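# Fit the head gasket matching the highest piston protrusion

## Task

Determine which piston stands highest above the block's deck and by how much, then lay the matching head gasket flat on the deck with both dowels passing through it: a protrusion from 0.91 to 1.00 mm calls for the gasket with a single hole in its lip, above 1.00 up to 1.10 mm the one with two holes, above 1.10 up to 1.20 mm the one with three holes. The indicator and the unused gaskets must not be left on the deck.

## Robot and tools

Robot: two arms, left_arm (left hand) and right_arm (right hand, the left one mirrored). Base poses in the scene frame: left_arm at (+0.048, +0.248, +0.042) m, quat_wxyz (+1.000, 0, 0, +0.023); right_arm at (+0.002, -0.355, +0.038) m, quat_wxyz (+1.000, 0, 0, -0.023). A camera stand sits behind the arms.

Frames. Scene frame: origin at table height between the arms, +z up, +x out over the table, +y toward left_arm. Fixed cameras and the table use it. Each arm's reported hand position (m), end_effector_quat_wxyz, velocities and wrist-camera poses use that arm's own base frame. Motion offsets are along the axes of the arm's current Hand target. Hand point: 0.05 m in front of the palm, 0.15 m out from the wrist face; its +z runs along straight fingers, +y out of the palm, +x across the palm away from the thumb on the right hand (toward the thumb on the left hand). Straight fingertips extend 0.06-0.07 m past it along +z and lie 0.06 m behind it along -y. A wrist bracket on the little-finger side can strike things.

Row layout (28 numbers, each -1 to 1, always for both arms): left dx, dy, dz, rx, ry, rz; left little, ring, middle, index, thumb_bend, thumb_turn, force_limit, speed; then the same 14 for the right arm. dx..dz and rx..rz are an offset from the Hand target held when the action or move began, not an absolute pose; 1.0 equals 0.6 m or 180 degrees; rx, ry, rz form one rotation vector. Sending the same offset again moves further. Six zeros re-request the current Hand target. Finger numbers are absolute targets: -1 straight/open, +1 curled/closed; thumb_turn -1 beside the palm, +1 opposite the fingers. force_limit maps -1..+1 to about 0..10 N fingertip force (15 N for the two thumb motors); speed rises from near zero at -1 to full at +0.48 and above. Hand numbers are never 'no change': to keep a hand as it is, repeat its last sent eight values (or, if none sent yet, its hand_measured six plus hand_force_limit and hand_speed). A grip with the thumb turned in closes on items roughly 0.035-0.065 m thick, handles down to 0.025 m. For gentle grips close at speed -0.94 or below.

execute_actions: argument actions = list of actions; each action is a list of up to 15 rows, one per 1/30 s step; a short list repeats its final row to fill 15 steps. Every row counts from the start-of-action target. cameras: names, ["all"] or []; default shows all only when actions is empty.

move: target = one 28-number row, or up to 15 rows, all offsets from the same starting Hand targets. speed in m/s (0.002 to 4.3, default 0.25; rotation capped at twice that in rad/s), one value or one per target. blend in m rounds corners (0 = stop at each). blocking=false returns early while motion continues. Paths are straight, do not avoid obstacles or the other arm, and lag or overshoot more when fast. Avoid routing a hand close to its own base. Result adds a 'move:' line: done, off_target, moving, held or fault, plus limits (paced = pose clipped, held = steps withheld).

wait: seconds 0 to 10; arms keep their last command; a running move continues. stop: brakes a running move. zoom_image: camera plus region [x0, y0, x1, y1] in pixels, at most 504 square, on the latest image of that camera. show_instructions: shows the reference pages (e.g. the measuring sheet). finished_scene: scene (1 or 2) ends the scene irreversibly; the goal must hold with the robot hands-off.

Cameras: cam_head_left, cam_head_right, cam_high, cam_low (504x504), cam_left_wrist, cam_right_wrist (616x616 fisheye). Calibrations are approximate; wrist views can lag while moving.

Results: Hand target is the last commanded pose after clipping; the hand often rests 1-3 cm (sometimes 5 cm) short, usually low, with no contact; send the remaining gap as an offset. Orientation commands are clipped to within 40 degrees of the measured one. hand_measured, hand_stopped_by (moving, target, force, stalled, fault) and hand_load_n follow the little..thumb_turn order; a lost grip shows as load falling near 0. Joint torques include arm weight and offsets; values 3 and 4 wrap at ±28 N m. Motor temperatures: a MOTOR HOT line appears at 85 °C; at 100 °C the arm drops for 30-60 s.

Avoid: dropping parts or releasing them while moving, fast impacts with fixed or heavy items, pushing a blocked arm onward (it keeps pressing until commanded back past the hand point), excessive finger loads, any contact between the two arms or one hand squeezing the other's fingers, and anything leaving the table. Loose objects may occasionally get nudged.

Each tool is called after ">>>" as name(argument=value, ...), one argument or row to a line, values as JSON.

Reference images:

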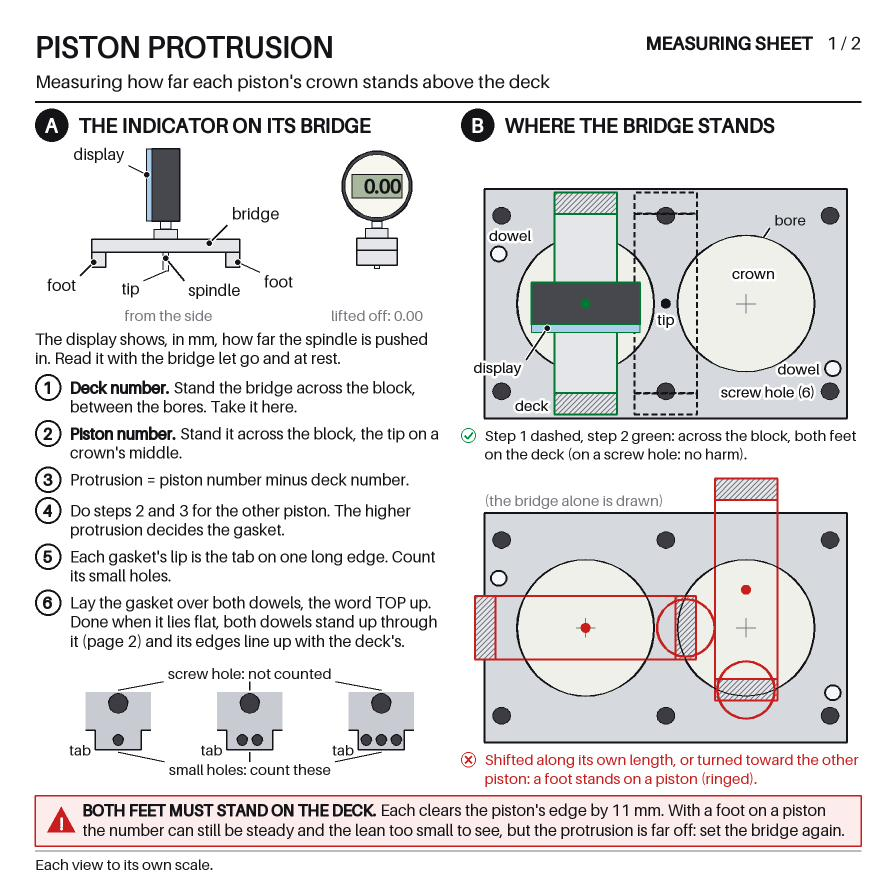

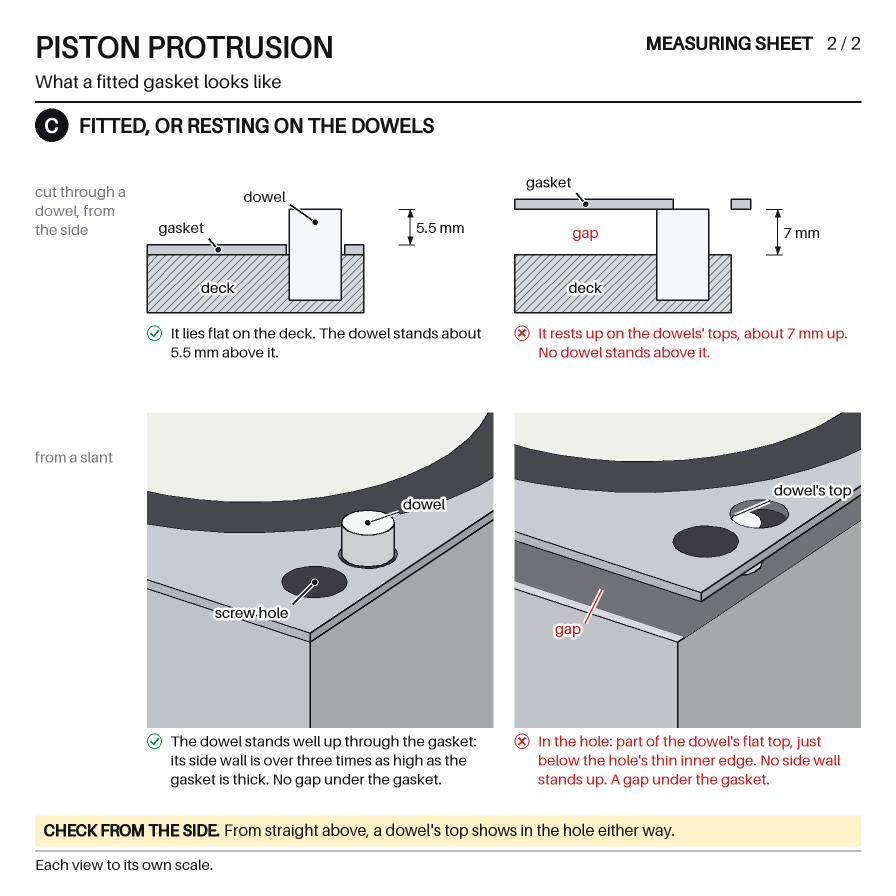

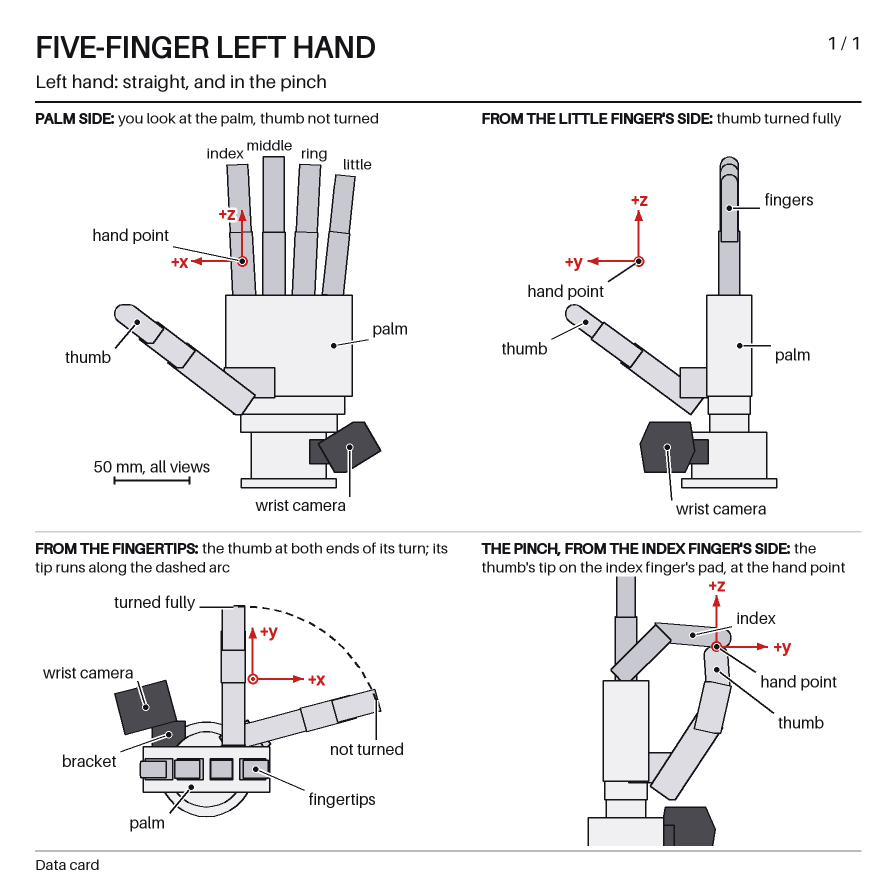

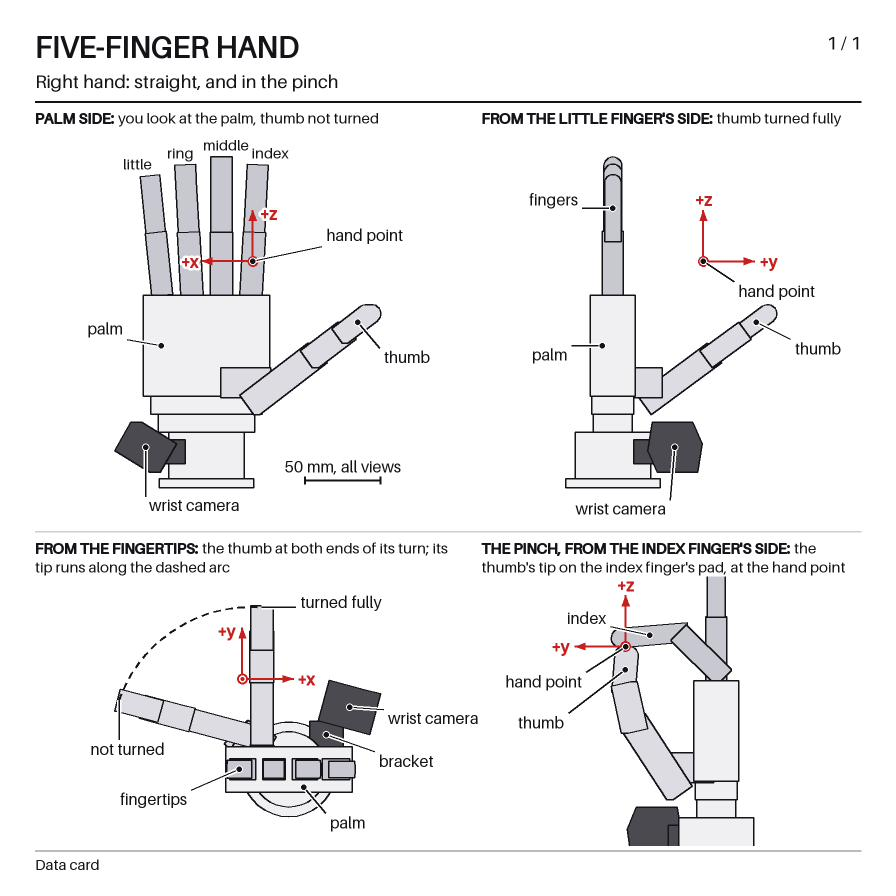

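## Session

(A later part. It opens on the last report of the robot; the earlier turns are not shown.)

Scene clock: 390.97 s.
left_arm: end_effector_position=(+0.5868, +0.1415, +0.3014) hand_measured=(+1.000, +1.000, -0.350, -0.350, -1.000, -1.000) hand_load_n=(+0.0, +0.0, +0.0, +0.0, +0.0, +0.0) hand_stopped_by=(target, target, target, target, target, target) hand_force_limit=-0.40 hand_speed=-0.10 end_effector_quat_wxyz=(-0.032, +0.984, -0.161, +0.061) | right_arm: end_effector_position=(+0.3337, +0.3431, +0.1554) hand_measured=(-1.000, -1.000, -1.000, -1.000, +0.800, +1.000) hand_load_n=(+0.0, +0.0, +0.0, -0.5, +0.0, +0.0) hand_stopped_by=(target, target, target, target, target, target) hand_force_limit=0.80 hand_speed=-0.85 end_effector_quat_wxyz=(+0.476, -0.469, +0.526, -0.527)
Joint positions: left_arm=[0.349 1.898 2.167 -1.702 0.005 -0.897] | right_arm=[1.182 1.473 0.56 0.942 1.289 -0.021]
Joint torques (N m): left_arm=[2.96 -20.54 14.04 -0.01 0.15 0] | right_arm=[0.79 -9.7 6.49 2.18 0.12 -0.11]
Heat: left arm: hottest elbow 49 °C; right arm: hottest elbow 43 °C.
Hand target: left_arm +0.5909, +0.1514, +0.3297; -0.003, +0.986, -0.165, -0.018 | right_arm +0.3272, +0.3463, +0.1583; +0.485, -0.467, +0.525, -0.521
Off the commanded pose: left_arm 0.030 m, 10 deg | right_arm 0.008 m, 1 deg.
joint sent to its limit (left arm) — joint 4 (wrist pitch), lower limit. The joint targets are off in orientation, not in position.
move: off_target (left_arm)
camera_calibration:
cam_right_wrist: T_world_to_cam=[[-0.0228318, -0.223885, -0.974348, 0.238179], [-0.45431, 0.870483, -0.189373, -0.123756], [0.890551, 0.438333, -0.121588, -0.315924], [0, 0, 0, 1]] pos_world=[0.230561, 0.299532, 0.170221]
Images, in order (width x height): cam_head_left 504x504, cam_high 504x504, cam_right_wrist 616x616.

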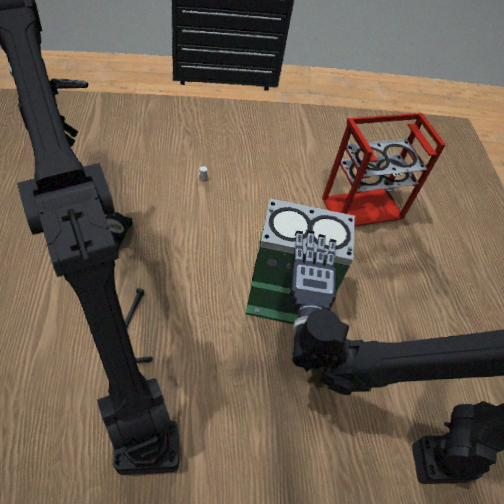

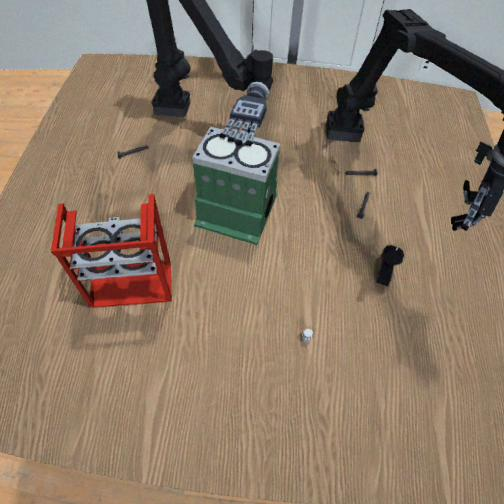

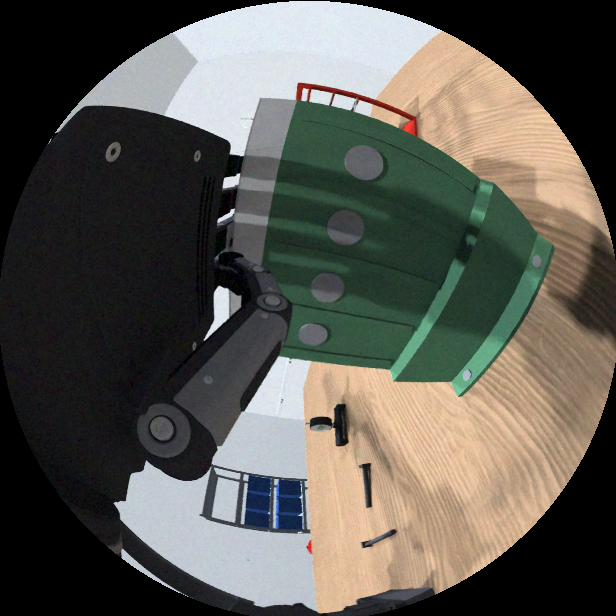

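>>> move(
  target=[
    [0,0,0,0,0,0,1,1,-0.35,-0.35,-1,-1,-0.4,-0.1,0,-0.01,-0.04,0,0,0,-1,-1,-1,-1,0.80,1,0.8,-0.85],
    [0,0,0,0,0,0,1,1,-0.35,-0.35,-1,-1,-0.4,-0.1,0,-0.12,-0.12,0,0,0,-1,-1,-1,-1,0.80,1,0.8,-0.85],
    [0,0,0,0,0,0,1,1,-0.35,-0.35,-1,-1,-0.4,-0.1,0,-0.2,-0.25,0,0,0,-1,-1,-1,-1,0.80,1,0.8,-0.85],
  ],
  speed=0.05,
  blend=0.01,
  cameras=["all"],
)

>>> zoom_image(
  camera="cam_high",
  region=[180, 95, 290, 205],
)

>>> zoom_image(
  camera="cam_head_left",
  region=[250, 190, 370, 280],
)

Scene clock: 396.13 s.
left_arm: end_effector_position=(+0.5868, +0.1415, +0.3014) hand_measured=(+1.000, +1.000, -0.350, -0.350, -1.000, -1.000) hand_load_n=(+0.0, +0.0, +0.0, +0.0, +0.0, +0.0) hand_stopped_by=(target, target, target, target, target, target) hand_force_limit=-0.40 hand_speed=-0.10 end_effector_quat_wxyz=(-0.032, +0.984, -0.161, +0.061) | right_arm: end_effector_position=(+0.1817, +0.3495, +0.2559) hand_measured=(-1.000, -1.000, -1.000, -1.000, +0.800, +1.000) hand_load_n=(+0.0, +0.0, +0.0, +0.0, +0.0, +0.0) hand_stopped_by=(target, target, target, target, target, target) hand_force_limit=0.80 hand_speed=-0.85 end_effector_quat_wxyz=(+0.508, -0.514, +0.484, -0.493)
Joint positions: left_arm=[0.349 1.898 2.167 -1.702 0.005 -0.897] | right_arm=[1.608 1.119 0.552 0.847 1.563 -0.295]
Joint torques (N m): left_arm=[2.9 -20.48 14.04 -0.01 0.15 0] | right_arm=[0.21 -6.53 12.3 1.22 -0.11 -0.2]
Heat: left arm: hottest elbow 49 °C; right arm: hottest elbow 43 °C.
Hand target: left_arm +0.5909, +0.1514, +0.3297; -0.003, +0.986, -0.165, -0.018 | right_arm +0.1761, +0.3578, +0.2763; +0.485, -0.467, +0.525, -0.521
Off the commanded pose: left_arm 0.030 m, 10 deg | right_arm 0.023 m, 8 deg.
joint sent to its limit (left arm) — joint 4 (wrist pitch), lower limit. The joint targets are off in orientation, not in position.
joint sent to its limit (right arm) — joint 5 (wrist yaw), upper limit. The joint targets are off in orientation, not in position.
move: off_target (left_arm, right_arm)
camera_calibration:
cam_left_wrist: T_world_to_cam=[[0.537159, 0.841291, 0.0607375, -0.451532], [0.665401, -0.466904, 0.582445, -0.498145], [0.518364, -0.272451, -0.810598, 0.0964073], [0, 0, 0, 1]] pos_world=[0.524037, 0.173551, 0.395714]
cam_right_wrist: T_world_to_cam=[[0.00681362, -0.246142, -0.96921, 0.335206], [-0.58204, 0.787156, -0.203999, -0.123177], [0.813132, 0.565509, -0.137901, -0.197287], [0, 0, 0, 1]] pos_world=[0.0864424, 0.291035, 0.272551]

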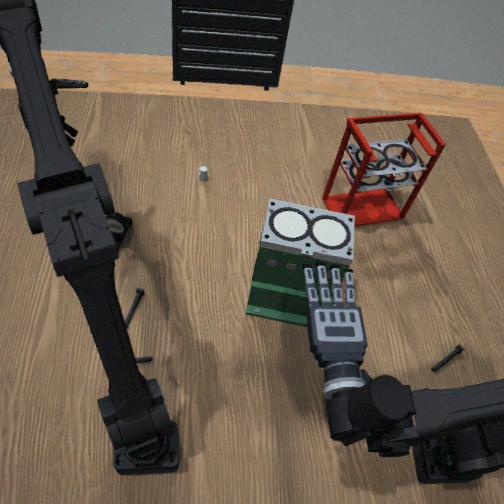

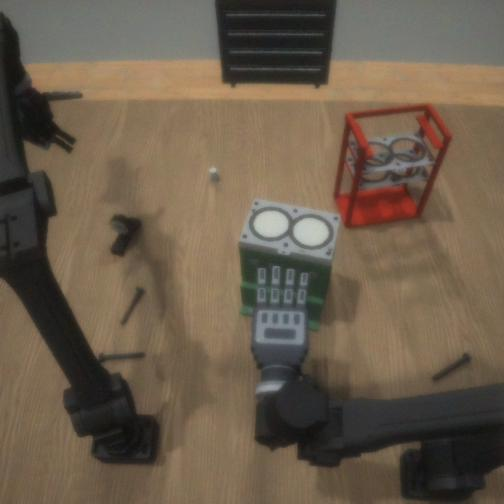

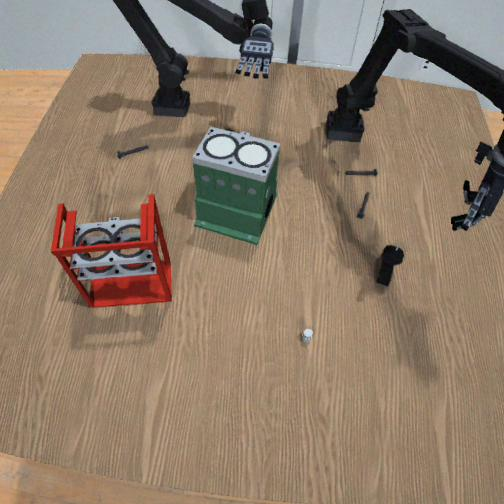

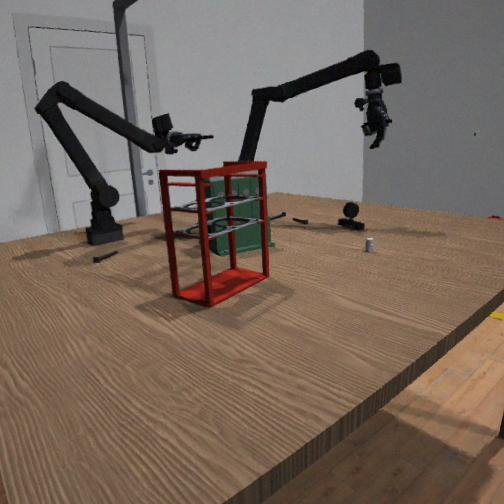

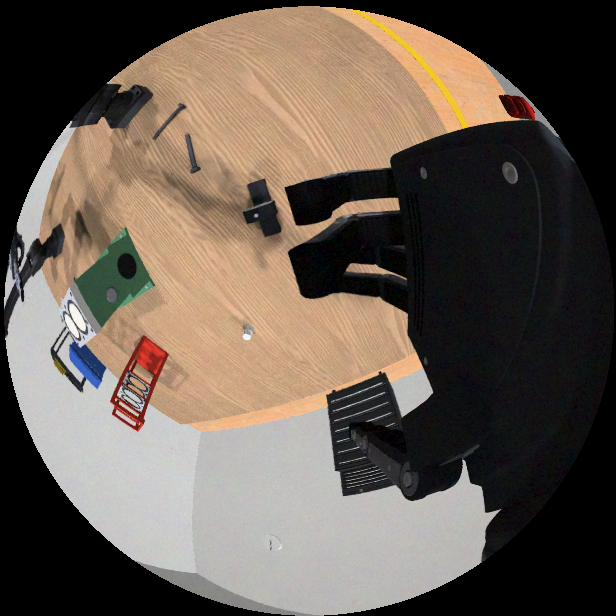

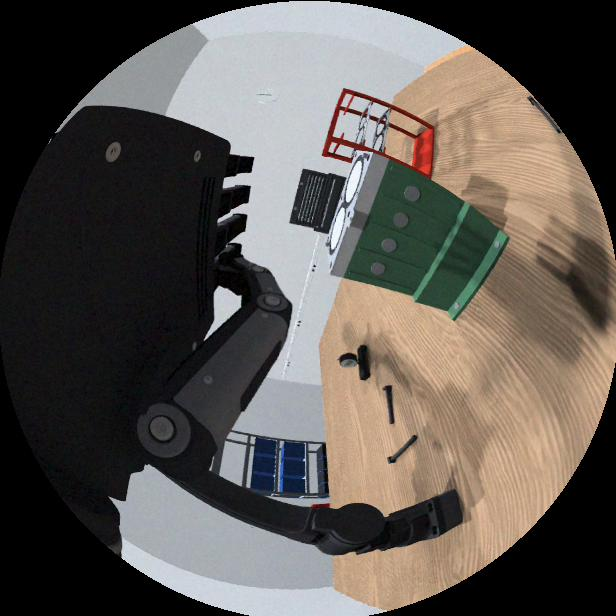

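Scaled by 4.582 from the camera's 504x504 image, which has a finer 720x720 frame.

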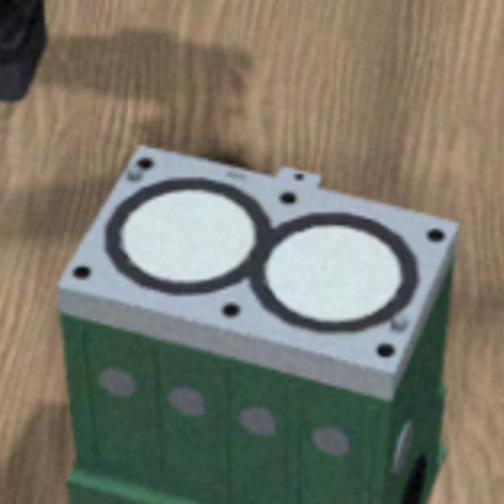

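Scaled by 4.200 from the camera's 504x504 image, which has a finer 720x720 frame.

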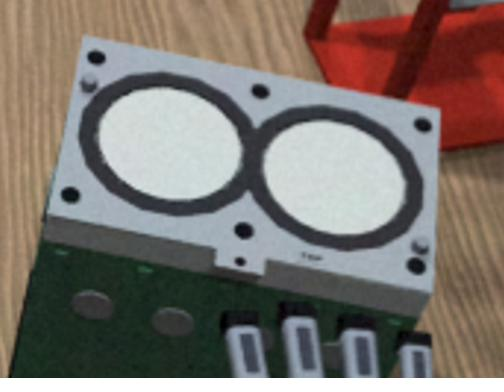

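>>> zoom_image(
  camera="cam_high",
  region=[204, 122, 216, 134],
)

>>> zoom_image(
  camera="cam_high",
  region=[260, 158, 272, 170],
)

>>> zoom_image(
  camera="cam_right_wrist",
  region=[320, 140, 410, 290],
)

>>> zoom_image(
  camera="cam_head_left",
  region=[336, 240, 360, 264],
)

Scaled by 42.000 from the camera's 504x504 image, which has a finer 720x720 frame.

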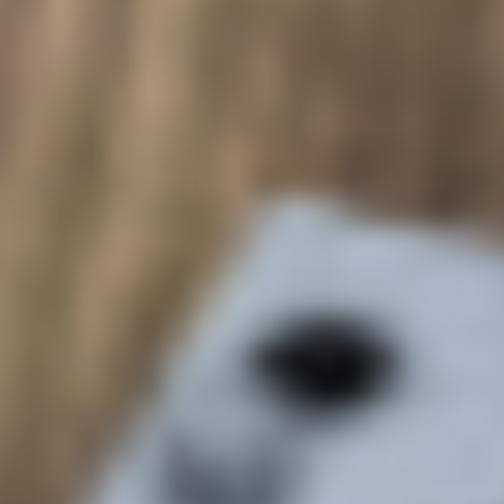

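Scaled by 42.000 from the camera's 504x504 image, which has a finer 720x720 frame.

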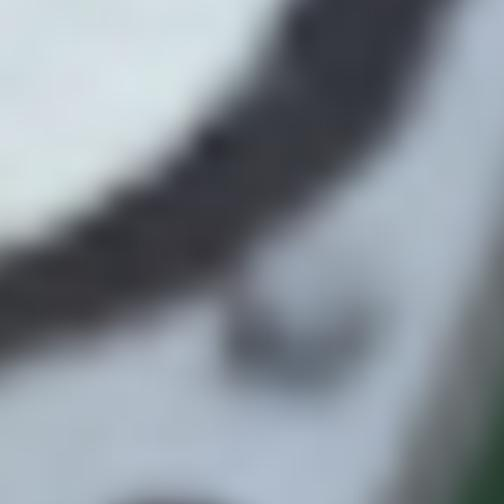

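Scaled by 3.360 from the camera's 616x616 image, which has a finer 880x880 frame.

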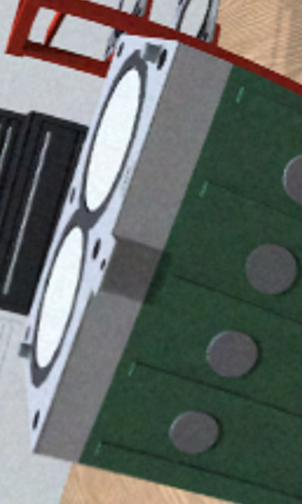

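Scaled by 21.000 from the camera's 504x504 image, which has a finer 720x720 frame.

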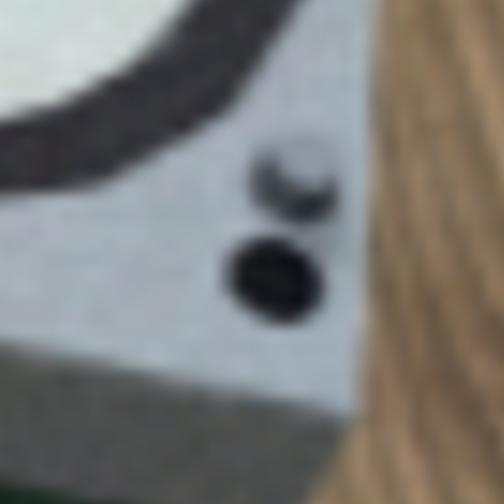

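>>> finished_scene(
  scene=2,
)

The scene is finished: the task was done.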